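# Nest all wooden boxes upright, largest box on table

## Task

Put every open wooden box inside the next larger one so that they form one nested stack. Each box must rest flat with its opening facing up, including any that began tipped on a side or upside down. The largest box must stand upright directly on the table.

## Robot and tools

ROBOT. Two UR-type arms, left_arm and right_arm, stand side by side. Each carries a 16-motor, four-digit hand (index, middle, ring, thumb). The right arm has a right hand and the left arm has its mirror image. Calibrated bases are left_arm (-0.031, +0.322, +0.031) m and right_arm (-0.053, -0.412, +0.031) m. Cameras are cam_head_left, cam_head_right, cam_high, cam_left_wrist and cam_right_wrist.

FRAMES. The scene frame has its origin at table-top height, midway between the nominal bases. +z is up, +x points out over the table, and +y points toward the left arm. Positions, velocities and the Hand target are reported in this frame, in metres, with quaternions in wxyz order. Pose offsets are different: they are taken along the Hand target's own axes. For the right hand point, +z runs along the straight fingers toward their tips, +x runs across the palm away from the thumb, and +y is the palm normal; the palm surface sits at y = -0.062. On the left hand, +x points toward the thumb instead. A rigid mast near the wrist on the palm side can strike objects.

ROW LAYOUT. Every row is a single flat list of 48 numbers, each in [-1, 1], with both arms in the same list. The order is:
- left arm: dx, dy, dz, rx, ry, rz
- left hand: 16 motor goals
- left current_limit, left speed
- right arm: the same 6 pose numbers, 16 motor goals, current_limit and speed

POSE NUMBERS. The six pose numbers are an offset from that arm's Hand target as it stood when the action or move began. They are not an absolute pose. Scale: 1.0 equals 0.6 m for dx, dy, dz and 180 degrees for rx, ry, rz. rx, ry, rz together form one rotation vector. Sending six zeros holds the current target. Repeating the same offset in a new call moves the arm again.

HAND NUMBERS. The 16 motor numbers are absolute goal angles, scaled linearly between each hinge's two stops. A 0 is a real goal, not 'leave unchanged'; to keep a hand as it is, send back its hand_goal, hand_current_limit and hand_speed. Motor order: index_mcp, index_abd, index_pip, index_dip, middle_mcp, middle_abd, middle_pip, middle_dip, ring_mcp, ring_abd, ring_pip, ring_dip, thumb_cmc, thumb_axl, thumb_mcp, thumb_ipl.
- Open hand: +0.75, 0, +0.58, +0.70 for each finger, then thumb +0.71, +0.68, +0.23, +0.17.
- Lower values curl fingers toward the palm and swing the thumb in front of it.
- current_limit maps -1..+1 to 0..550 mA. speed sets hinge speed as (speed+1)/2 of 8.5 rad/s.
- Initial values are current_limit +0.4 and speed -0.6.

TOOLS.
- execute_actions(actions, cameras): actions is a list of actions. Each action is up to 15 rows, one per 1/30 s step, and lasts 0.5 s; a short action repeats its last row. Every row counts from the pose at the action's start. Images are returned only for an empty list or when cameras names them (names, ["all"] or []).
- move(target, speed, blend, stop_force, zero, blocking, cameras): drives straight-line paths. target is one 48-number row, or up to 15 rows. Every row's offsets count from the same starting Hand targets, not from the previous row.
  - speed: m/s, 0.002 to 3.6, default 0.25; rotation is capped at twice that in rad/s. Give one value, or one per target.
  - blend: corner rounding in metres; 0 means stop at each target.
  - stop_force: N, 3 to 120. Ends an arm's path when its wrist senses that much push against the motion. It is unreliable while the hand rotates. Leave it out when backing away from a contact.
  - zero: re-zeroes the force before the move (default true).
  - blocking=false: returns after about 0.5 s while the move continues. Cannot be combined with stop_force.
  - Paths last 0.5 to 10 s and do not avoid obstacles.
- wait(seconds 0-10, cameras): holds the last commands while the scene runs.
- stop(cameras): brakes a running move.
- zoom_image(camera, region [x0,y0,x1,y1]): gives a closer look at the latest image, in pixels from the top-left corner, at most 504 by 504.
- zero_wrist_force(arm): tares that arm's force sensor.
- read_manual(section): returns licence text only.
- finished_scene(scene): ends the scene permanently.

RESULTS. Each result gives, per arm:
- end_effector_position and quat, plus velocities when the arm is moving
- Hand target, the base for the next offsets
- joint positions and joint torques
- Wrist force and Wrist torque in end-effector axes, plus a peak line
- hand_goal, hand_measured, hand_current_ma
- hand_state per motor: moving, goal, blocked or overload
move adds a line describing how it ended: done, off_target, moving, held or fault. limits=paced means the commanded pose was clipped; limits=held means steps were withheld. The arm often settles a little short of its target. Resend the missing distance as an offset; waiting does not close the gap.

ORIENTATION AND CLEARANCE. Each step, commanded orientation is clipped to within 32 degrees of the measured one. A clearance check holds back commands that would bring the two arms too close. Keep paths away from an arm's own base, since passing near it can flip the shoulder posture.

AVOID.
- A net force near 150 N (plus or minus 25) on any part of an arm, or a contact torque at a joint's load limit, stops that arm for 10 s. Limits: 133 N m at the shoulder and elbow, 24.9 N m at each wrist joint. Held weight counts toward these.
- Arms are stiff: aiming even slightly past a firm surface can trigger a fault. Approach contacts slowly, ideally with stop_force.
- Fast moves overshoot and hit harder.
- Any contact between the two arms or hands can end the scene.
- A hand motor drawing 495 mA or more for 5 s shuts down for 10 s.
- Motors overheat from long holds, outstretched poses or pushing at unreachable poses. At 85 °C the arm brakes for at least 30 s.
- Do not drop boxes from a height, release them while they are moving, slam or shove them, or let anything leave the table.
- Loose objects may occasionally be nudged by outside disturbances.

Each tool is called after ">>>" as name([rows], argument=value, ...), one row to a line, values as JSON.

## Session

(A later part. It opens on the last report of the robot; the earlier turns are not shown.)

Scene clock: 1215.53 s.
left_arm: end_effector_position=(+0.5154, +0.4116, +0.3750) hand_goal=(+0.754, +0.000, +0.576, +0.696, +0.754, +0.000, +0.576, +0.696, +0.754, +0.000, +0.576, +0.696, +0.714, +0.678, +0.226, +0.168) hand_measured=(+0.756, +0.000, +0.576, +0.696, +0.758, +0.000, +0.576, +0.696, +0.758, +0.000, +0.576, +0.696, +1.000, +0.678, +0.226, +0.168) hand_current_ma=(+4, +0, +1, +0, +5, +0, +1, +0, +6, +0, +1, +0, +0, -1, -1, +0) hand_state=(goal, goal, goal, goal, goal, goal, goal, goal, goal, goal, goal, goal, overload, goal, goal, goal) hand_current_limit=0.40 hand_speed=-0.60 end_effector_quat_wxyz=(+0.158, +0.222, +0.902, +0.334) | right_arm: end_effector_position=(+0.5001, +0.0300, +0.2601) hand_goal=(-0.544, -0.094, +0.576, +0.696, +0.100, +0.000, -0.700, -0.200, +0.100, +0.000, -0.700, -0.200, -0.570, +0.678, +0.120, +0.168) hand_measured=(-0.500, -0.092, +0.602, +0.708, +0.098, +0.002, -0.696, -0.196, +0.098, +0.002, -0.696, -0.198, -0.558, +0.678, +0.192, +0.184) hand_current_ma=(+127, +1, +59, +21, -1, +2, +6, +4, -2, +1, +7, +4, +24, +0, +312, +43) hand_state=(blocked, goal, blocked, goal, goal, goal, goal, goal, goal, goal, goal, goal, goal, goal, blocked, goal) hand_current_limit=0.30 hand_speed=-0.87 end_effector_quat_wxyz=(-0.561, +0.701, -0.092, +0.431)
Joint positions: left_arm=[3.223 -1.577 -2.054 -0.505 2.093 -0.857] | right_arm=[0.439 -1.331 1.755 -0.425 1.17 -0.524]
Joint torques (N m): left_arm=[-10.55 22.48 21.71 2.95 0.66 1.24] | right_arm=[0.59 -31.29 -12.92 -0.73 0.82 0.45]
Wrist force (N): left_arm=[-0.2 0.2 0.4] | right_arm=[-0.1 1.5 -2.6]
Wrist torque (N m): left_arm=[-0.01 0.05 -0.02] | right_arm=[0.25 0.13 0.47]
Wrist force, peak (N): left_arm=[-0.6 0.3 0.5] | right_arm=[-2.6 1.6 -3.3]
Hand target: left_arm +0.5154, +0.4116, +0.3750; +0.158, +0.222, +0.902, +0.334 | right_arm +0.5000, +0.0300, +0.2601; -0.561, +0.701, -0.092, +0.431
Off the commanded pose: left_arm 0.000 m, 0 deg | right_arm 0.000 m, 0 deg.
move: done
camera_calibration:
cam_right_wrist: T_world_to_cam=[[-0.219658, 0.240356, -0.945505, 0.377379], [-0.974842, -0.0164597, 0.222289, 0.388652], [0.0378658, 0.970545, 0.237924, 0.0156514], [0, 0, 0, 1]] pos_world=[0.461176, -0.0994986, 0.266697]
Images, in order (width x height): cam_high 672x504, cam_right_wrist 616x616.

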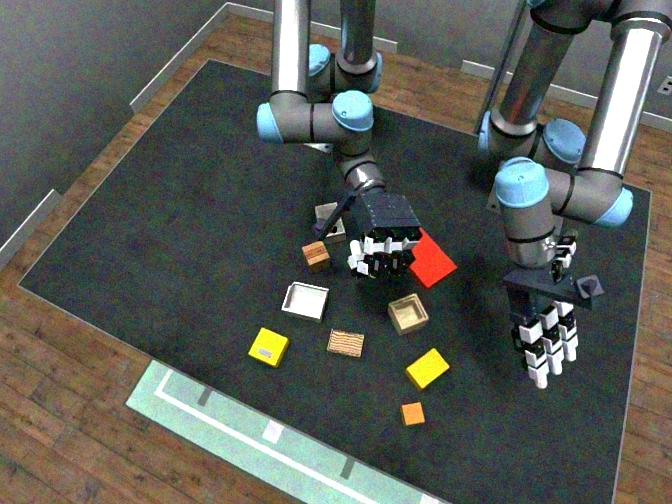

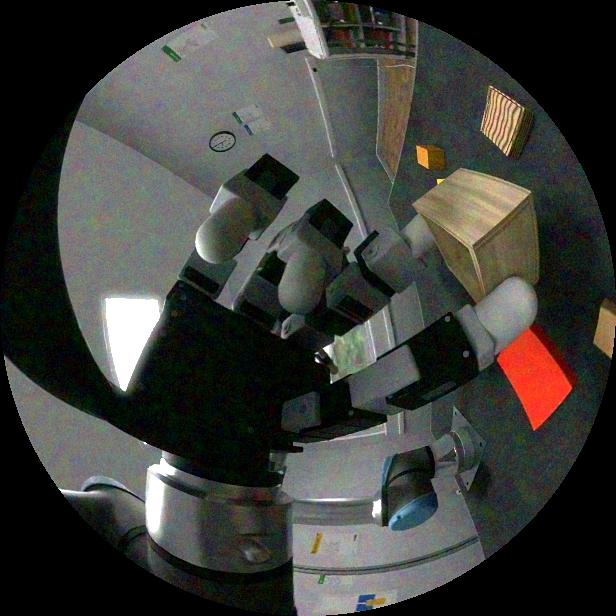

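>>> move(target=[0,0,0,0,0,0, 0.754,0,0.576,0.696,0.754,0,0.576,0.696,0.754,0,0.576,0.696,0.714,0.678,0.226,0.168,0.4,-0.6, 0.5673,0.5968,-0.3795,-0.0654,0.2441,0.1579, -0.545,-0.095,0.576,0.696,0.1,0,-0.7,-0.2,0.1,0,-0.7,-0.2,-0.571,0.678,0.12,0.168,0.3,-0.87], speed=0.28, cameras=["cam_right_wrist","cam_high","cam_head_right"])

>>> zoom_image(camera="cam_right_wrist", region=[360, 140, 600, 380])

>>> zoom_image(camera="cam_head_right", region=[220, 180, 460, 340])

>>> zoom_image(camera="cam_head_right", region=[345, 265, 385, 305])

Scene clock: 1230.63 s.
left_arm: end_effector_position=(+0.5154, +0.4116, +0.3750) hand_goal=(+0.754, +0.000, +0.576, +0.696, +0.754, +0.000, +0.576, +0.696, +0.754, +0.000, +0.576, +0.696, +0.714, +0.678, +0.226, +0.168) hand_measured=(+0.756, +0.000, +0.576, +0.696, +0.758, +0.000, +0.576, +0.696, +0.758, +0.000, +0.576, +0.696, +1.000, +0.678, +0.226, +0.168) hand_current_ma=(+4, +0, +1, +0, +5, +0, +1, +0, +6, +0, +1, +0, +0, -1, -1, +0) hand_state=(goal, goal, goal, goal, goal, goal, goal, goal, goal, goal, goal, goal, overload, goal, goal, goal) hand_current_limit=0.40 hand_speed=-0.60 end_effector_quat_wxyz=(+0.158, +0.222, +0.902, +0.334) | right_arm: end_effector_position=(+0.6745, -0.4658, +0.1202) hand_goal=(-0.544, -0.094, +0.576, +0.696, +0.100, +0.000, -0.700, -0.200, +0.100, +0.000, -0.700, -0.200, -0.570, +0.678, +0.120, +0.168) hand_measured=(-0.500, -0.094, +0.602, +0.708, +0.098, +0.002, -0.696, -0.196, +0.098, +0.002, -0.696, -0.198, -0.566, +0.678, +0.192, +0.184) hand_current_ma=(+128, +0, +60, +22, -2, +2, +6, +4, -3, +1, +7, +4, +4, +0, +312, +43) hand_state=(blocked, goal, blocked, goal, goal, goal, goal, goal, goal, goal, goal, goal, goal, goal, blocked, goal) hand_current_limit=0.30 hand_speed=-0.87 end_effector_quat_wxyz=(+0.500, -0.500, +0.499, -0.500)
Joint positions: left_arm=[3.223 -1.577 -2.054 -0.505 2.093 -0.857] | right_arm=[-0.366 -1.09 1.832 -0.743 1.149 0]
Joint torques (N m): left_arm=[-10.34 20.75 20.96 2.93 0.58 1.21] | right_arm=[-6.58 -29.08 -22.93 -3.49 -1.81 0.25]
Wrist force (N): left_arm=[-0.2 0.4 0.2] | right_arm=[1.6 1.7 -2.3]
Wrist torque (N m): left_arm=[0.02 0.03 -0.03] | right_arm=[0.21 0.01 0.47]
Wrist force, peak (N): left_arm=[-0.4 0.5 0.7] | right_arm=[3.8 2.7 -1.5]
Hand target: left_arm +0.5154, +0.4116, +0.3750; +0.158, +0.222, +0.902, +0.334 | right_arm +0.6746, -0.4659, +0.1202; +0.500, -0.500, +0.500, -0.500
Off the commanded pose: left_arm 0.000 m, 0 deg | right_arm 0.000 m, 0 deg.
move: done
camera_calibration:
cam_right_wrist: T_world_to_cam=[[0.013817, 0.754951, -0.655635, 0.450059], [-0.701038, 0.474865, 0.532024, 0.58863], [0.71299, 0.452274, 0.535811, -0.209057], [0, 0, 0, 1]] pos_world=[0.555489, -0.524741, 0.0939249]
Images, in order (width x height): cam_head_right 672x504, cam_high 672x504, cam_right_wrist 616x616.

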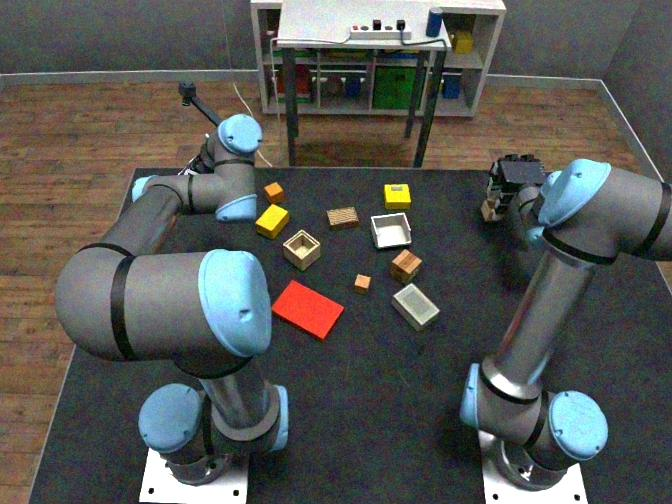

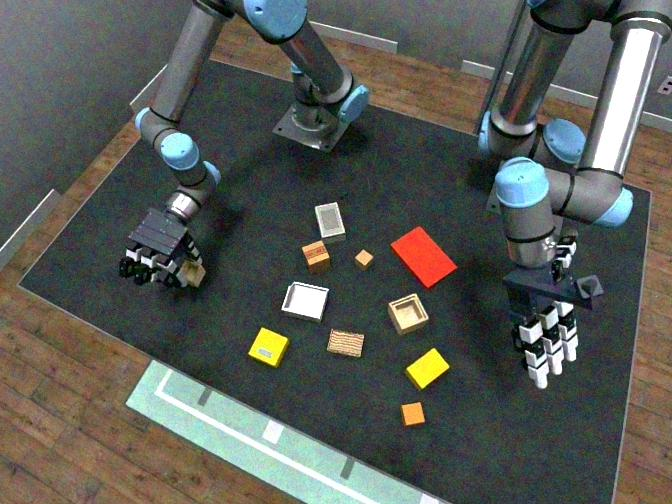

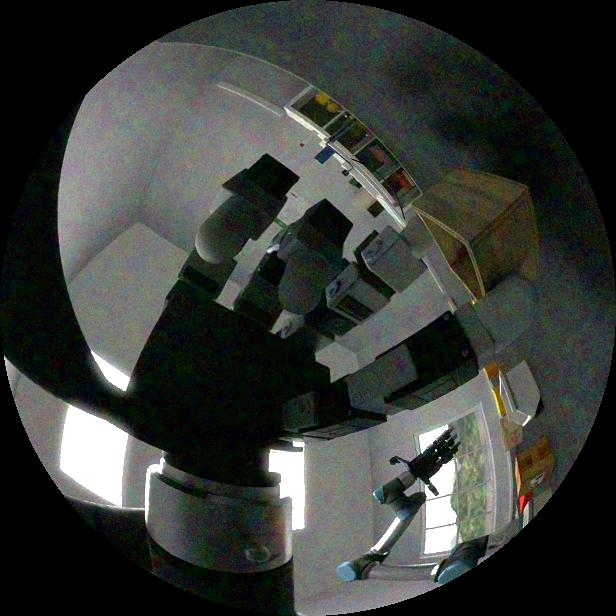

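Scaled by 2.100 from the camera's 616x616 image, which has a finer 880x880 frame.

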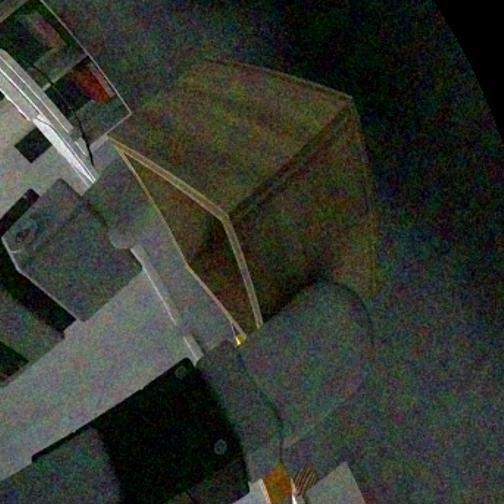

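Scaled by 2.100.

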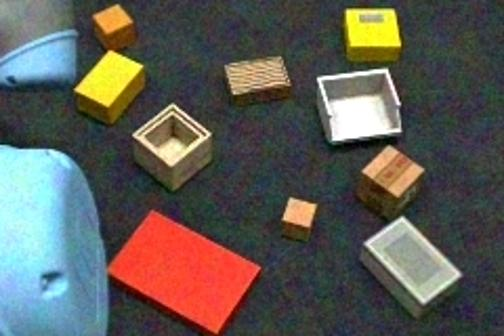

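Scaled by 12.600.

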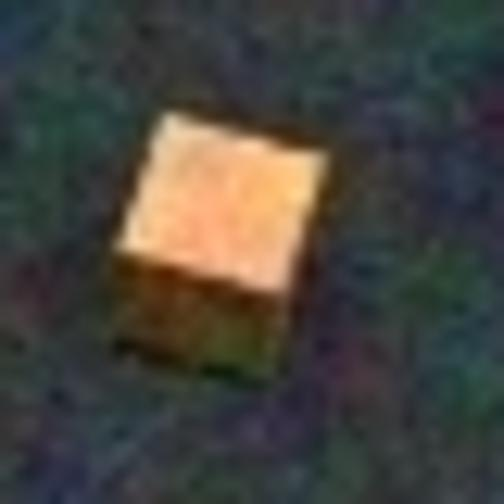

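>>> move(target=[0,0,0,0,0,0, 0.754,0,0.576,0.696,0.754,0,0.576,0.696,0.754,0,0.576,0.696,0.714,0.678,0.226,0.168,0.4,-0.6, 0,0.0550,0,0,0,0, -0.545,-0.095,0.576,0.696,0.1,0,-0.7,-0.2,0.1,0,-0.7,-0.2,-0.571,0.678,0.12,0.168,0.3,-0.87], speed=0.025, stop_force=3, cameras=["cam_right_wrist"])

Scene clock: 1236.60 s.
left_arm: end_effector_position=(+0.5154, +0.4116, +0.3750) hand_goal=(+0.754, +0.000, +0.576, +0.696, +0.754, +0.000, +0.576, +0.696, +0.754, +0.000, +0.576, +0.696, +0.714, +0.678, +0.226, +0.168) hand_measured=(+0.756, +0.000, +0.576, +0.696, +0.758, +0.000, +0.576, +0.696, +0.758, +0.000, +0.576, +0.696, +1.000, +0.678, +0.226, +0.168) hand_current_ma=(+4, +0, +1, +0, +5, +0, +1, +0, +6, +0, +1, +0, +0, -1, -1, +0) hand_state=(goal, goal, goal, goal, goal, goal, goal, goal, goal, goal, goal, goal, overload, goal, goal, goal) hand_current_limit=0.40 hand_speed=-0.60 end_effector_quat_wxyz=(+0.158, +0.222, +0.902, +0.334) | right_arm: end_effector_position=(+0.6746, -0.4659, +0.0872) hand_goal=(-0.544, -0.094, +0.576, +0.696, +0.100, +0.000, -0.700, -0.200, +0.100, +0.000, -0.700, -0.200, -0.570, +0.678, +0.120, +0.168) hand_measured=(-0.500, -0.094, +0.602, +0.708, +0.098, +0.002, -0.696, -0.196, +0.098, +0.002, -0.696, -0.198, -0.566, +0.678, +0.192, +0.184) hand_current_ma=(+128, +0, +60, +22, -2, +2, +6, +4, -3, +1, +7, +4, +4, +0, +312, +43) hand_state=(blocked, goal, blocked, goal, goal, goal, goal, goal, goal, goal, goal, goal, goal, goal, blocked, goal) hand_current_limit=0.30 hand_speed=-0.87 end_effector_quat_wxyz=(+0.500, -0.500, +0.500, -0.500)
Joint positions: left_arm=[3.223 -1.577 -2.054 -0.505 2.093 -0.857] | right_arm=[-0.366 -1.033 1.851 -0.819 1.149 0]
Joint torques (N m): left_arm=[-10.22 21.43 21.36 3.06 0.26 1.28] | right_arm=[3.79 -44.5 -23.82 0.86 1.72 0.57]
Wrist force (N): left_arm=[-0.1 0.0 0.3] | right_arm=[1.5 1.5 -2.6]
Wrist torque (N m): left_arm=[-0.05 0.03 0.00] | right_arm=[0.22 0.04 0.46]
Wrist force, peak (N): left_arm=[-0.4 0.4 0.6] | right_arm=[1.6 2.0 -2.5]
Hand target: left_arm +0.5154, +0.4116, +0.3750; +0.158, +0.222, +0.902, +0.334 | right_arm +0.6746, -0.4659, +0.0872; +0.500, -0.500, +0.500, -0.500
Off the commanded pose: left_arm 0.000 m, 0 deg | right_arm 0.000 m, 0 deg.
move: done
camera_calibration:
cam_right_wrist: T_world_to_cam=[[0.0139187, 0.755014, -0.65556, 0.428469], [-0.701042, 0.474863, 0.53202, 0.606306], [0.712984, 0.45217, 0.535906, -0.191459], [0, 0, 0, 1]] pos_world=[0.555589, -0.524841, 0.0609251]
Images, in order (width x height): cam_right_wrist 616x616.

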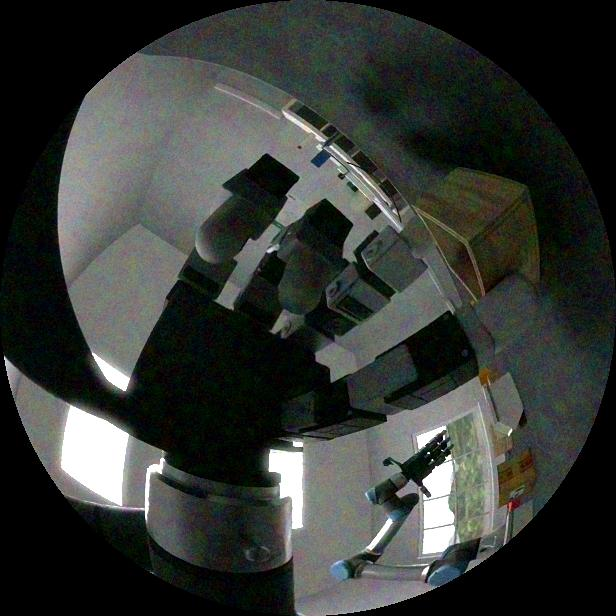

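>>> move(target=[0,0,0,0,0,0, 0.754,0,0.576,0.696,0.754,0,0.576,0.696,0.754,0,0.576,0.696,0.714,0.678,0.226,0.168,0.4,-0.6, 0,0.0117,0,0,0,0, -0.545,-0.095,0.576,0.696,0.1,0,-0.7,-0.2,0.1,0,-0.7,-0.2,-0.571,0.678,0.12,0.168,0.3,-0.87], speed=0.015, stop_force=3, zero=false, cameras=["cam_right_wrist"])

>>> zoom_image(camera="cam_right_wrist", region=[360, 140, 600, 380])

Scene clock: 1241.27 s.
left_arm: end_effector_position=(+0.5154, +0.4116, +0.3750) hand_goal=(+0.754, +0.000, +0.576, +0.696, +0.754, +0.000, +0.576, +0.696, +0.754, +0.000, +0.576, +0.696, +0.714, +0.678, +0.226, +0.168) hand_measured=(+0.756, +0.000, +0.576, +0.696, +0.758, +0.000, +0.576, +0.696, +0.758, +0.000, +0.576, +0.696, +1.000, +0.678, +0.226, +0.168) hand_current_ma=(+4, +0, +1, +0, +5, +0, +1, +0, +6, +0, +1, +0, +0, -1, -1, +0) hand_state=(goal, goal, goal, goal, goal, goal, goal, goal, goal, goal, goal, goal, overload, goal, goal, goal) hand_current_limit=0.40 hand_speed=-0.60 end_effector_quat_wxyz=(+0.158, +0.222, +0.902, +0.334) | right_arm: end_effector_position=(+0.6747, -0.4660, +0.0860) hand_goal=(-0.544, -0.094, +0.576, +0.696, +0.100, +0.000, -0.700, -0.200, +0.100, +0.000, -0.700, -0.200, -0.570, +0.678, +0.120, +0.168) hand_measured=(-0.500, -0.094, +0.602, +0.708, +0.098, +0.002, -0.696, -0.196, +0.098, +0.002, -0.696, -0.198, -0.568, +0.678, +0.192, +0.184) hand_current_ma=(+128, +0, +60, +22, -2, +2, +6, +4, -3, +1, +7, +4, +3, +0, +312, +43) hand_state=(blocked, goal, blocked, goal, goal, goal, goal, goal, goal, goal, goal, goal, goal, goal, blocked, goal) hand_current_limit=0.30 hand_speed=-0.87 end_effector_quat_wxyz=(+0.501, -0.500, +0.499, -0.500)
Joint positions: left_arm=[3.223 -1.577 -2.054 -0.505 2.093 -0.857] | right_arm=[-0.366 -1.03 1.851 -0.822 1.149 0]
Joint torques (N m): left_arm=[-10.09 20.4 20.97 3.22 0.25 1.23] | right_arm=[5.59 -35.48 -23.74 -3.06 1.62 0.41]
Wrist force (N): left_arm=[-0.3 0.1 0.2] | right_arm=[1.3 1.5 -2.2]
Wrist torque (N m): left_arm=[-0.01 0.05 -0.04] | right_arm=[0.17 0.04 0.43]
Wrist force, peak (N): left_arm=[-0.6 0.5 0.4] | right_arm=[1.2 -4.0 -3.2]
Hand target: left_arm +0.5154, +0.4116, +0.3750; +0.158, +0.222, +0.902, +0.334 | right_arm +0.6747, -0.4660, +0.0860; +0.501, -0.500, +0.499, -0.500 (not the last commanded pose)
Off the commanded pose: left_arm 0.000 m, 0 deg | right_arm 0.006 m, 0 deg.
move: contact (right_arm)
camera_calibration:
cam_right_wrist: T_world_to_cam=[[0.014109, 0.754946, -0.655636, 0.427479], [-0.70113, 0.474962, 0.531817, 0.60718], [0.712894, 0.452182, 0.536016, -0.190784], [0, 0, 0, 1]] pos_world=[0.55569, -0.524841, 0.0596251]
Images, in order (width x height): cam_right_wrist 616x616.

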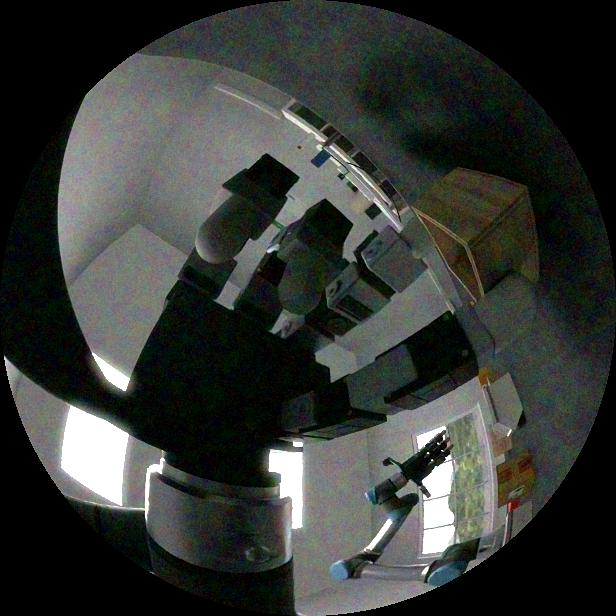

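Scaled by 2.100 from the camera's 616x616 image, which has a finer 880x880 frame.

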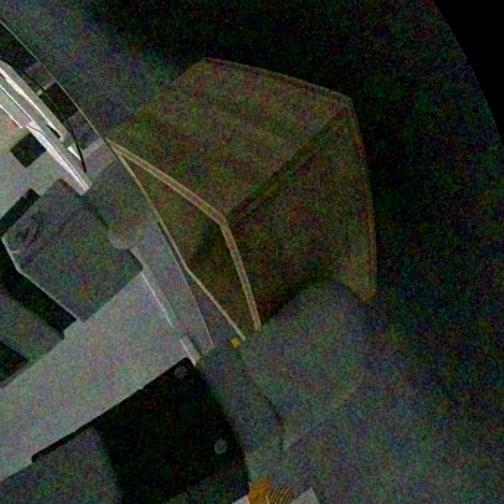

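>>> move([
  [0,0,0,0,0,0, 0.754,0,0.576,0.696,0.754,0,0.576,0.696,0.754,0,0.576,0.696,0.714,0.678,0.226,0.168,0.4,-0.6, 0.0148,0.0068,0,0,0,0, -0.545,-0.095,0.576,0.696,0.1,0,-0.7,-0.2,0.1,0,-0.7,-0.2,-0.571,0.678,0.12,0.168,0.3,-0.87],
  [0,0,0,0,0,0, 0.754,0,0.576,0.696,0.754,0,0.576,0.696,0.754,0,0.576,0.696,0.714,0.678,0.226,0.168,0.4,-0.6, 0.0277,0.016,0,0,0,0, -0.545,-0.095,0.576,0.696,0.1,0,-0.7,-0.2,0.1,0,-0.7,-0.2,-0.571,0.678,0.12,0.168,0.3,-0.87],
], speed=0.02, stop_force=8, cameras=["cam_right_wrist","cam_high"])

>>> zoom_image(camera="cam_right_wrist", region=[360, 140, 600, 380])

>>> zoom_image(camera="cam_high", region=[120, 210, 240, 330])

Scene clock: 1252.87 s.
left_arm: end_effector_position=(+0.5154, +0.4116, +0.3750) hand_goal=(+0.754, +0.000, +0.576, +0.696, +0.754, +0.000, +0.576, +0.696, +0.754, +0.000, +0.576, +0.696, +0.714, +0.678, +0.226, +0.168) hand_measured=(+0.756, +0.000, +0.576, +0.696, +0.758, +0.000, +0.576, +0.696, +0.758, +0.000, +0.576, +0.696, +1.000, +0.678, +0.226, +0.168) hand_current_ma=(+4, +0, +1, +0, +5, +0, +1, +0, +6, +0, +1, +0, +0, -1, -1, +0) hand_state=(goal, goal, goal, goal, goal, goal, goal, goal, goal, goal, goal, goal, overload, goal, goal, goal) hand_current_limit=0.40 hand_speed=-0.60 end_effector_quat_wxyz=(+0.158, +0.222, +0.902, +0.334) | right_arm: end_effector_position=(+0.6747, -0.4826, +0.0764) hand_goal=(-0.544, -0.094, +0.576, +0.696, +0.100, +0.000, -0.700, -0.200, +0.100, +0.000, -0.700, -0.200, -0.570, +0.678, +0.120, +0.168) hand_measured=(-0.498, -0.092, +0.602, +0.708, +0.098, +0.002, -0.696, -0.196, +0.098, +0.002, -0.696, -0.198, -0.546, +0.678, +0.190, +0.184) hand_current_ma=(+132, +2, +60, +22, -2, +2, +6, +4, -3, +1, +7, +4, +53, +0, +305, +43) hand_state=(blocked, goal, blocked, goal, goal, goal, goal, goal, goal, goal, goal, goal, blocked, goal, blocked, goal) hand_current_limit=0.30 hand_speed=-0.87 end_effector_quat_wxyz=(+0.501, -0.500, +0.499, -0.500)
Joint positions: left_arm=[3.223 -1.577 -2.054 -0.505 2.093 -0.857] | right_arm=[-0.397 -1.008 1.847 -0.84 1.119 0.001]
Joint torques (N m): left_arm=[-11.02 20.7 20.54 3.02 0.35 1.26] | right_arm=[9.61 -44.72 -7.75 0.98 2.23 0.59]
Wrist force (N): left_arm=[-0.4 0.4 0.2] | right_arm=[1.2 0.7 -2.3]
Wrist torque (N m): left_arm=[0.03 0.06 -0.05] | right_arm=[0.12 0.05 0.50]
Wrist force, peak (N): left_arm=[-0.4 0.7 0.4] | right_arm=[-0.5 -3.9 -2.3]
Hand target: left_arm +0.5154, +0.4116, +0.3750; +0.158, +0.222, +0.902, +0.334 | right_arm +0.6747, -0.4826, +0.0764; +0.501, -0.500, +0.499, -0.500
Off the commanded pose: left_arm 0.000 m, 0 deg | right_arm 0.000 m, 0 deg.
move: done
camera_calibration:
cam_right_wrist: T_world_to_cam=[[0.014155, 0.754914, -0.655671, 0.433676], [-0.701129, 0.475011, 0.531772, 0.620199], [0.712894, 0.452183, 0.536016, -0.178131], [0, 0, 0, 1]] pos_world=[0.55569, -0.541441, 0.050025]
Images, in order (width x height): cam_high 672x504, cam_right_wrist 616x616.

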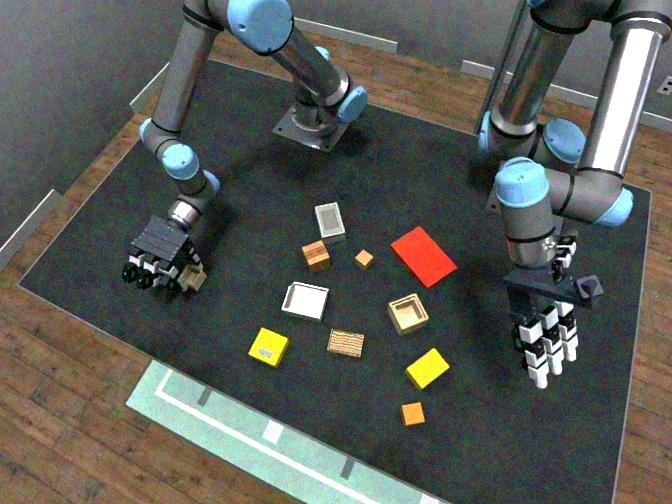

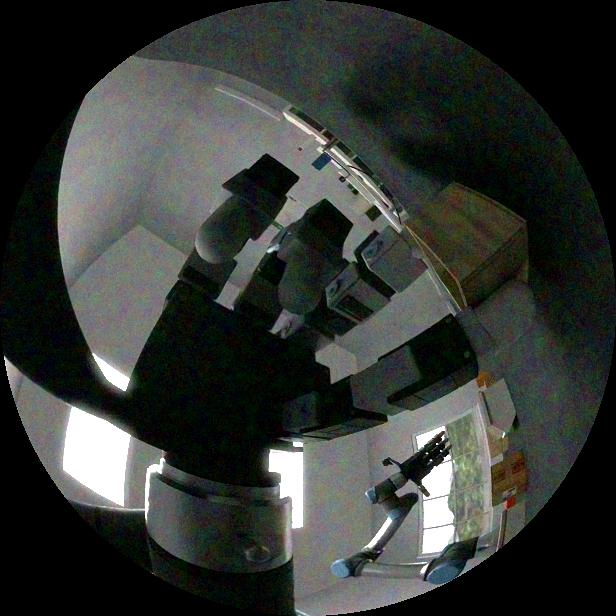

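Scaled by 2.100 from the camera's 616x616 image, which has a finer 880x880 frame.

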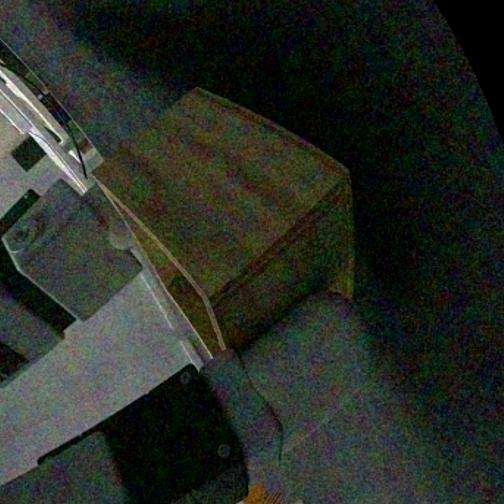

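Scaled by 4.200.

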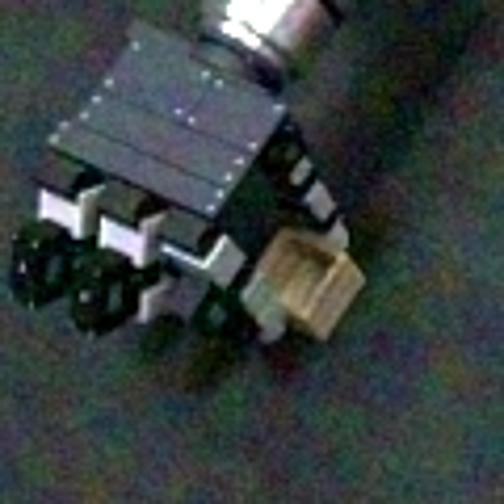

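>>> move([
  [0,0,0,0,0,0, 0.754,0,0.576,0.696,0.754,0,0.576,0.696,0.754,0,0.576,0.696,0.714,0.678,0.226,0.168,0.4,-0.6, 0,0,0,0,0,0, -0.40,-0.095,0.576,0.696,0.1,0,-0.7,-0.2,0.1,0,-0.7,-0.2,-0.571,0.678,0.29,0.168,0.3,-0.88],
  [0,0,0,0,0,0, 0.754,0,0.576,0.696,0.754,0,0.576,0.696,0.754,0,0.576,0.696,0.714,0.678,0.226,0.168,0.4,-0.6, 0,-0.12,0,0,0,0, -0.40,-0.095,0.576,0.696,0.1,0,-0.7,-0.2,0.1,0,-0.7,-0.2,-0.571,0.678,0.29,0.168,0.3,-0.88],
  [0,0,0,0,0,0, 0.754,0,0.576,0.696,0.754,0,0.576,0.696,0.754,0,0.576,0.696,0.714,0.678,0.226,0.168,0.4,-0.6, -0.015,-0.12,0.0032,0,0,0, -0.857,-0.095,0.8686,0.826,0.1,0,-0.7,-0.2,0.1,0,-0.7,-0.2,-0.571,0.678,-0.20,0.589,0.3,-0.6],
], speed=[0.08,0.08,0.1], cameras=["cam_right_wrist","cam_high","cam_head_right"])

>>> zoom_image(camera="cam_right_wrist", region=[400, 120, 610, 330])

>>> zoom_image(camera="cam_head_right", region=[470, 180, 540, 250])

Scene clock: 1287.00 s.
left_arm: end_effector_position=(+0.5154, +0.4116, +0.3750) hand_goal=(+0.754, +0.000, +0.576, +0.696, +0.754, +0.000, +0.576, +0.696, +0.754, +0.000, +0.576, +0.696, +0.714, +0.678, +0.226, +0.168) hand_measured=(+0.756, +0.000, +0.576, +0.696, +0.758, +0.000, +0.576, +0.696, +0.758, +0.000, +0.576, +0.696, +1.000, +0.678, +0.226, +0.168) hand_current_ma=(+4, +0, +1, +0, +5, +0, +1, +0, +6, +0, +1, +0, +0, -1, -1, +0) hand_state=(goal, goal, goal, goal, goal, goal, goal, goal, goal, goal, goal, goal, overload, goal, goal, goal) hand_current_limit=0.40 hand_speed=-0.60 end_effector_quat_wxyz=(+0.158, +0.222, +0.902, +0.334) | right_arm: end_effector_position=(+0.6765, -0.4736, +0.1484) hand_goal=(-0.856, -0.094, +0.868, +0.826, +0.100, +0.000, -0.700, -0.200, +0.100, +0.000, -0.700, -0.200, -0.570, +0.678, -0.200, +0.590) hand_measured=(-0.844, -0.092, +0.870, +0.824, +0.098, +0.002, -0.696, -0.196, +0.098, +0.002, -0.696, -0.198, -0.568, +0.678, -0.176, +0.590) hand_current_ma=(+23, +2, +2, -3, -2, +2, +6, +4, -3, +1, +7, +4, +1, +0, +75, -1) hand_state=(goal, goal, goal, goal, goal, goal, goal, goal, goal, goal, goal, goal, goal, goal, blocked, goal) hand_current_limit=0.30 hand_speed=-0.60 end_effector_quat_wxyz=(+0.501, -0.500, +0.499, -0.500)
Joint positions: left_arm=[3.223 -1.577 -2.054 -0.505 2.093 -0.857] | right_arm=[-0.379 -1.128 1.8 -0.673 1.137 0]
Joint torques (N m): left_arm=[-10.34 21.12 21.11 3.01 -0.03 1.23] | right_arm=[5.57 -28.2 -25.26 0.85 1.77 -0.3]
Wrist force (N): left_arm=[-0.2 0.3 0.2] | right_arm=[1.1 1.3 -2.4]
Wrist torque (N m): left_arm=[0.01 0.03 -0.02] | right_arm=[0.21 0.08 0.43]
Wrist force, peak (N): left_arm=[-0.6 0.3 0.5] | right_arm=[2.4 1.3 -2.5]
Hand target: left_arm +0.5154, +0.4116, +0.3750; +0.158, +0.222, +0.902, +0.334 | right_arm +0.6766, -0.4736, +0.1484; +0.501, -0.500, +0.499, -0.500
Off the commanded pose: left_arm 0.000 m, 0 deg | right_arm 0.000 m, 0 deg.
move: done
camera_calibration:
cam_right_wrist: T_world_to_cam=[[0.014109, 0.754946, -0.655636, 0.474102], [-0.70113, 0.474962, 0.531817, 0.578867], [0.712894, 0.452182, 0.536016, -0.222078], [0, 0, 0, 1]] pos_world=[0.55749, -0.532441, 0.122025]
Images, in order (width x height): cam_head_right 672x504, cam_high 672x504, cam_right_wrist 616x616.

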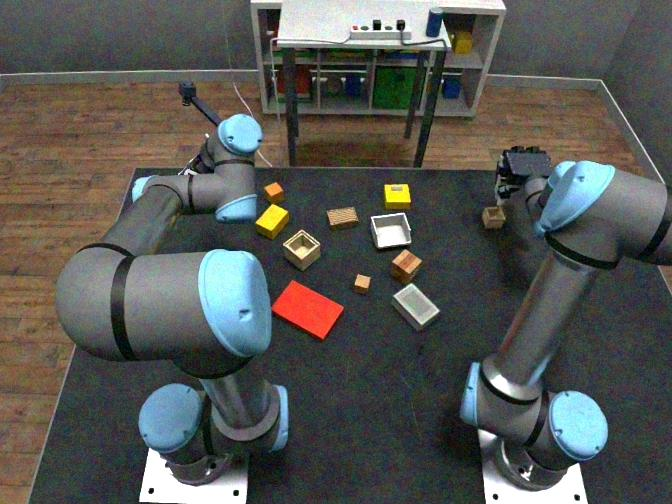

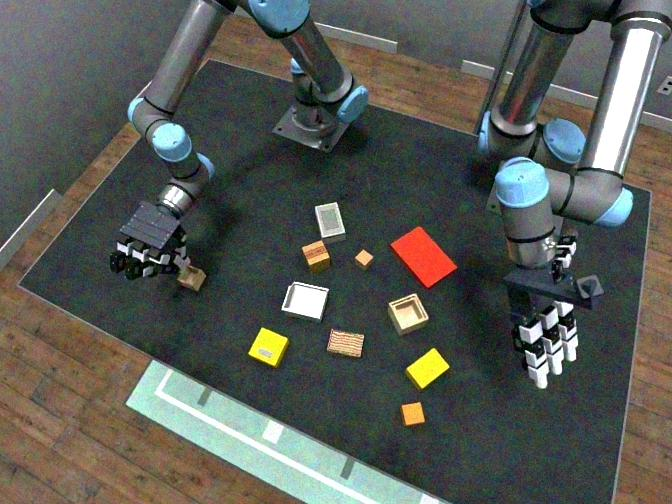

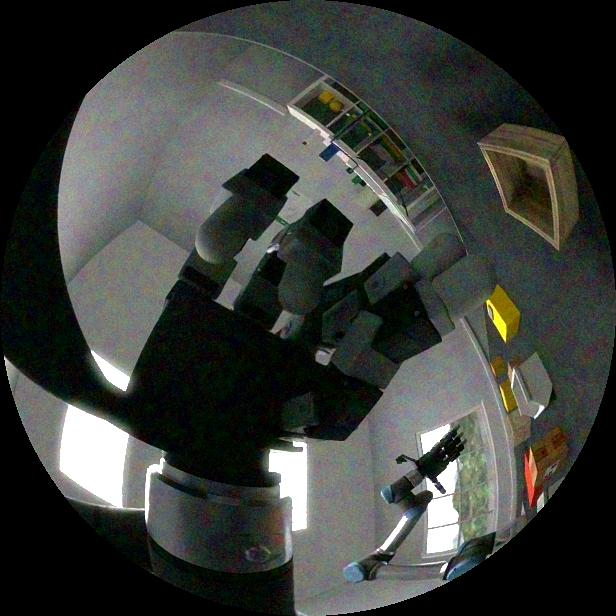

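Scaled by 2.400 from the camera's 616x616 image, which has a finer 880x880 frame.

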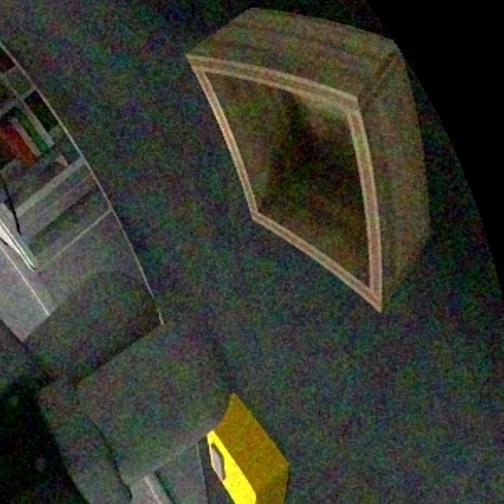

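Scaled by 7.200.

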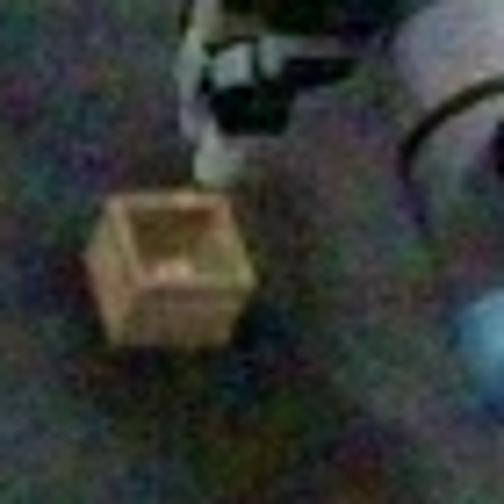

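>>> move(target=[0,0,0,0,0,0, 0.754,0,0.576,0.696,0.754,0,0.576,0.696,0.754,0,0.576,0.696,0.714,0.678,0.226,0.168,0.4,-0.6, 0.0587,0.0307,-0.0402,0,0.2389,0, -0.857,-0.095,0.8686,0.826,0.1,0,-0.7,-0.2,0.1,0,-0.7,-0.2,-0.571,0.678,-0.19,0.589,0.3,-0.6], speed=0.3, cameras=["cam_right_wrist","cam_head_right"])

>>> zoom_image(camera="cam_right_wrist", region=[380, 120, 616, 356])

>>> zoom_image(camera="cam_head_right", region=[470, 170, 540, 240])

Scene clock: 1353.70 s.
left_arm: end_effector_position=(+0.5154, +0.4116, +0.3750) hand_goal=(+0.754, +0.000, +0.576, +0.696, +0.754, +0.000, +0.576, +0.696, +0.754, +0.000, +0.576, +0.696, +0.714, +0.678, +0.226, +0.168) hand_measured=(+0.756, +0.000, +0.576, +0.696, +0.758, +0.000, +0.576, +0.696, +0.758, +0.000, +0.576, +0.696, +1.000, +0.678, +0.226, +0.168) hand_current_ma=(+4, +0, +1, +0, +5, +0, +1, +0, +6, +0, +1, +0, +0, -1, -1, +0) hand_state=(goal, goal, goal, goal, goal, goal, goal, goal, goal, goal, goal, goal, overload, goal, goal, goal) hand_current_limit=0.40 hand_speed=-0.60 end_effector_quat_wxyz=(+0.158, +0.222, +0.902, +0.334) | right_arm: end_effector_position=(+0.6525, -0.5087, +0.1299) hand_goal=(-0.856, -0.094, +0.868, +0.826, +0.100, +0.000, -0.700, -0.200, +0.100, +0.000, -0.700, -0.200, -0.570, +0.678, -0.190, +0.590) hand_measured=(-0.844, -0.092, +0.870, +0.824, +0.098, +0.002, -0.696, -0.196, +0.098, +0.002, -0.696, -0.198, -0.568, +0.678, -0.176, +0.590) hand_current_ma=(+23, +2, +2, -3, -2, +2, +6, +4, -3, +1, +7, +4, +1, +0, +37, -1) hand_state=(goal, goal, goal, goal, goal, goal, goal, goal, goal, goal, goal, goal, goal, goal, goal, goal) hand_current_limit=0.30 hand_speed=-0.60 end_effector_quat_wxyz=(+0.283, -0.282, +0.648, -0.648) end_effector_velocity=(-0.001, +0.000, +0.000) end_effector_angular_velocity=(+0.000, +0.001, -0.005)
Joint positions: left_arm=[3.223 -1.577 -2.054 -0.505 2.093 -0.857] | right_arm=[-0.121 -1.067 1.762 -0.695 2.145 0]
Joint velocities: left_arm=[within noise] | right_arm=[0.001 0 0 0 0.006 0]
Joint torques (N m): left_arm=[-10.81 21.25 21.01 3.42 0.02 1.22] | right_arm=[-4.23 -40.72 -15.38 -3.36 2.65 -1.12]
Wrist force (N): left_arm=[-0.4 0.3 0.2] | right_arm=[1.4 1.4 -2.5]
Wrist torque (N m): left_arm=[0.02 0.06 -0.04] | right_arm=[0.20 0.06 0.45]
Wrist force, peak (N): left_arm=[-0.5 0.3 0.7] | right_arm=[1.8 1.7 -2.6]
Hand target: left_arm +0.5154, +0.4116, +0.3750; +0.158, +0.222, +0.902, +0.334 | right_arm +0.6525, -0.5088, +0.1299; +0.283, -0.282, +0.648, -0.649
Off the commanded pose: left_arm 0.000 m, 0 deg | right_arm 0.000 m, 0 deg.
move: done
camera_calibration:
cam_right_wrist: T_world_to_cam=[[0.525171, 0.543231, -0.655054, 0.0475756], [-0.189264, 0.825029, 0.532453, 0.432542], [0.829684, -0.155651, 0.536095, -0.564583], [0, 0, 0, 1]] pos_world=[0.525304, -0.470582, 0.103526]
Images, in order (width x height): cam_head_right 672x504, cam_right_wrist 616x616.

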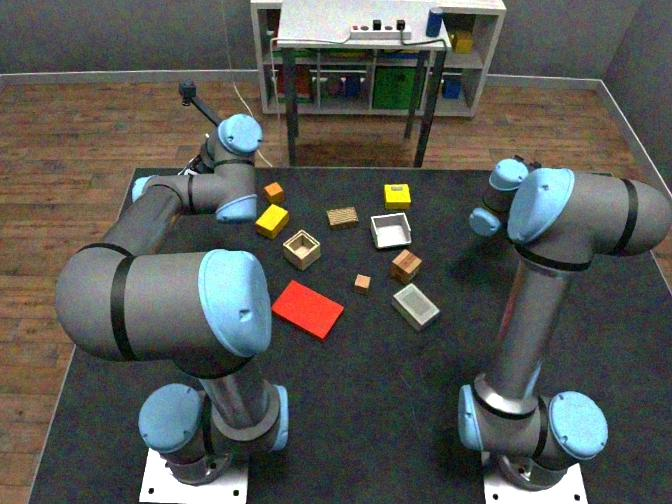

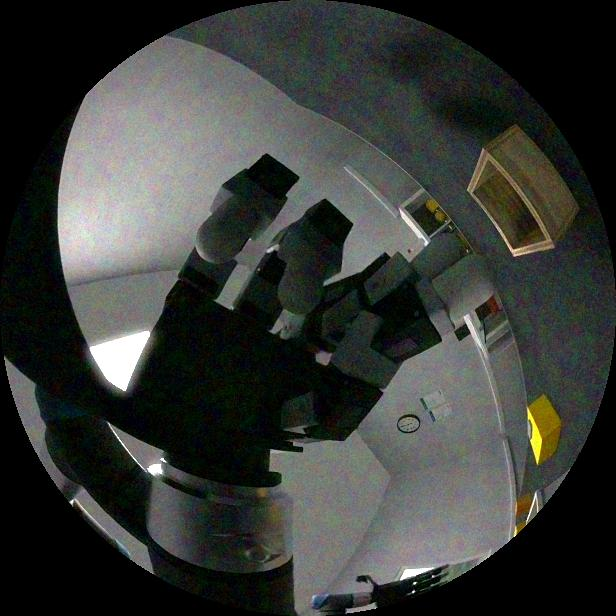

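Scaled by 2.136 from the camera's 616x616 image, which has a finer 880x880 frame.

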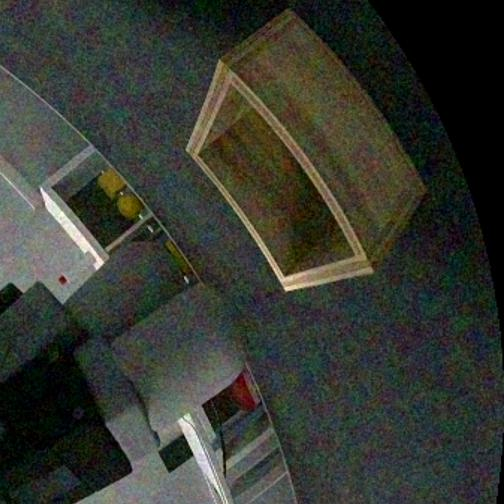

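Scaled by 7.200.

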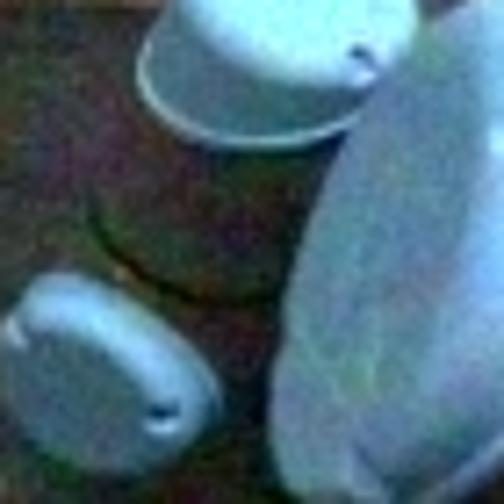

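>>> move(target=[0,0,0,0,0,0, 0.754,0,0.576,0.696,0.754,0,0.576,0.696,0.754,0,0.576,0.696,0.714,0.678,0.226,0.168,0.4,-0.6, 0,0.0483,0,0,-0.0083,0, -0.857,-0.095,0.8686,0.826,0.1,0,-0.7,-0.2,0.1,0,-0.7,-0.2,-0.571,0.678,-0.19,0.589,0.3,-0.6], speed=0.1, cameras=["cam_right_wrist","cam_head_right","cam_high"])

>>> zoom_image(camera="cam_right_wrist", region=[380, 150, 590, 360])

>>> zoom_image(camera="cam_high", region=[130, 220, 230, 320])

Scene clock: 1368.87 s.
left_arm: end_effector_position=(+0.5154, +0.4116, +0.3750) hand_goal=(+0.754, +0.000, +0.576, +0.696, +0.754, +0.000, +0.576, +0.696, +0.754, +0.000, +0.576, +0.696, +0.714, +0.678, +0.226, +0.168) hand_measured=(+0.756, +0.000, +0.576, +0.696, +0.758, +0.000, +0.576, +0.696, +0.758, +0.000, +0.576, +0.696, +1.000, +0.678, +0.226, +0.168) hand_current_ma=(+4, +0, +1, +0, +5, +0, +1, +0, +6, +0, +1, +0, +0, -1, -1, +0) hand_state=(goal, goal, goal, goal, goal, goal, goal, goal, goal, goal, goal, goal, overload, goal, goal, goal) hand_current_limit=0.40 hand_speed=-0.60 end_effector_quat_wxyz=(+0.158, +0.222, +0.902, +0.334) | right_arm: end_effector_position=(+0.6525, -0.5089, +0.1009) hand_goal=(-0.856, -0.094, +0.868, +0.826, +0.100, +0.000, -0.700, -0.200, +0.100, +0.000, -0.700, -0.200, -0.570, +0.678, -0.190, +0.590) hand_measured=(-0.844, -0.092, +0.870, +0.824, +0.098, +0.002, -0.696, -0.196, +0.098, +0.002, -0.696, -0.198, -0.568, +0.678, -0.176, +0.590) hand_current_ma=(+23, +2, +2, -3, -2, +2, +6, +4, -3, +1, +7, +4, +1, +0, +37, -1) hand_state=(goal, goal, goal, goal, goal, goal, goal, goal, goal, goal, goal, goal, goal, goal, goal, goal) hand_current_limit=0.30 hand_speed=-0.60 end_effector_quat_wxyz=(+0.291, -0.290, +0.644, -0.645)
Joint positions: left_arm=[3.223 -1.577 -2.054 -0.505 2.093 -0.857] | right_arm=[-0.132 -1.028 1.793 -0.766 2.109 0]
Joint torques (N m): left_arm=[-10.28 20.63 20.57 3.15 0.06 1.13] | right_arm=[6.79 -44.36 -23.8 0.95 2.18 -0.81]
Wrist force (N): left_arm=[-0.2 0.5 0.3] | right_arm=[1.6 1.3 -2.4]
Wrist torque (N m): left_arm=[0.02 0.03 -0.03] | right_arm=[0.18 0.04 0.45]
Wrist force, peak (N): left_arm=[-0.1 0.5 0.6] | right_arm=[1.5 2.2 -2.6]
Hand target: left_arm +0.5154, +0.4116, +0.3750; +0.158, +0.222, +0.902, +0.334 | right_arm +0.6525, -0.5088, +0.1009; +0.291, -0.290, +0.644, -0.645
Off the commanded pose: left_arm 0.000 m, 0 deg | right_arm 0.000 m, 0 deg.
move: done
camera_calibration:
cam_right_wrist: T_world_to_cam=[[0.511081, 0.556505, -0.655056, 0.0446726], [-0.210346, 0.819913, 0.532445, 0.45927], [0.833397, -0.134335, 0.5361, -0.540569], [0, 0, 0, 1]] pos_world=[0.524283, -0.474039, 0.0745262]
Images, in order (width x height): cam_head_right 672x504, cam_high 672x504, cam_right_wrist 616x616.

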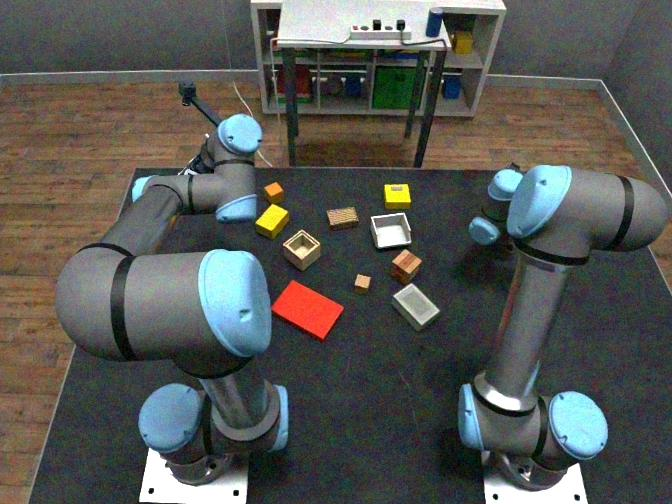

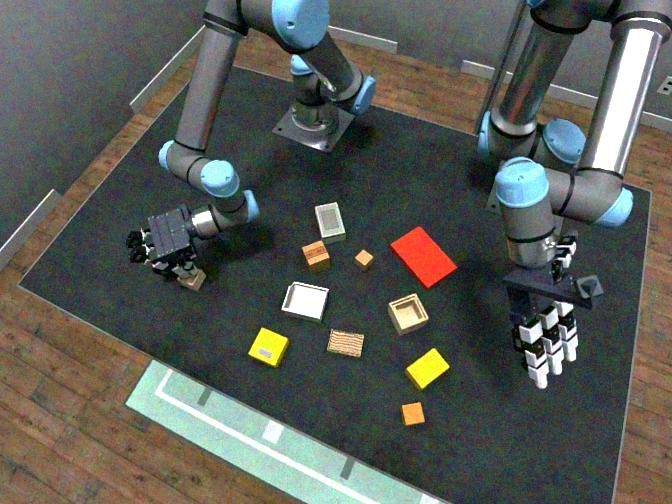

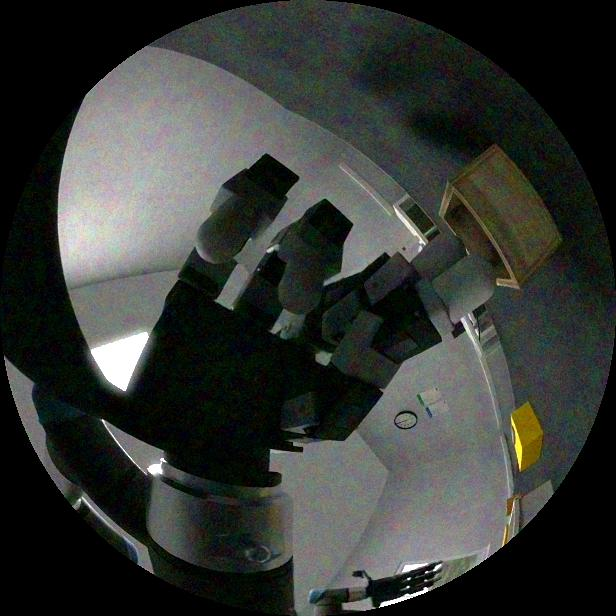

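Scaled by 2.400 from the camera's 616x616 image, which has a finer 880x880 frame.

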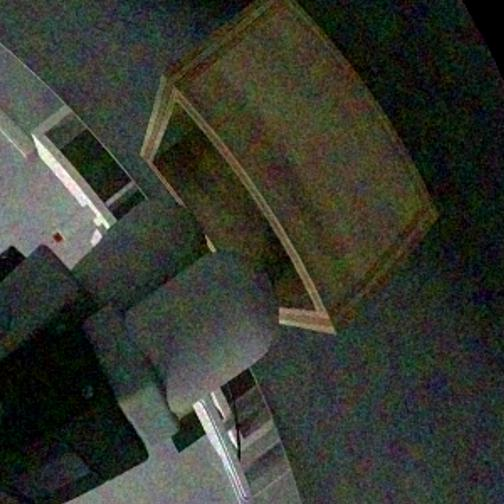

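Scaled by 5.040.

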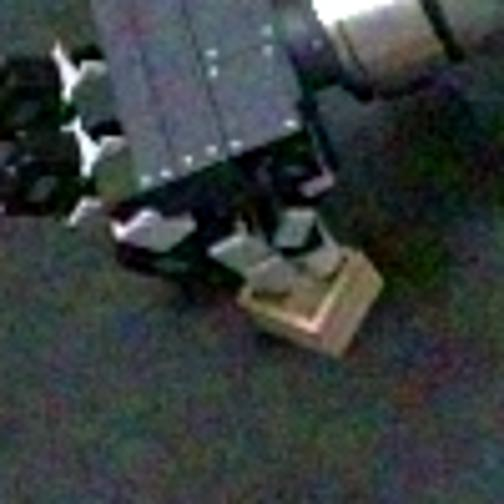

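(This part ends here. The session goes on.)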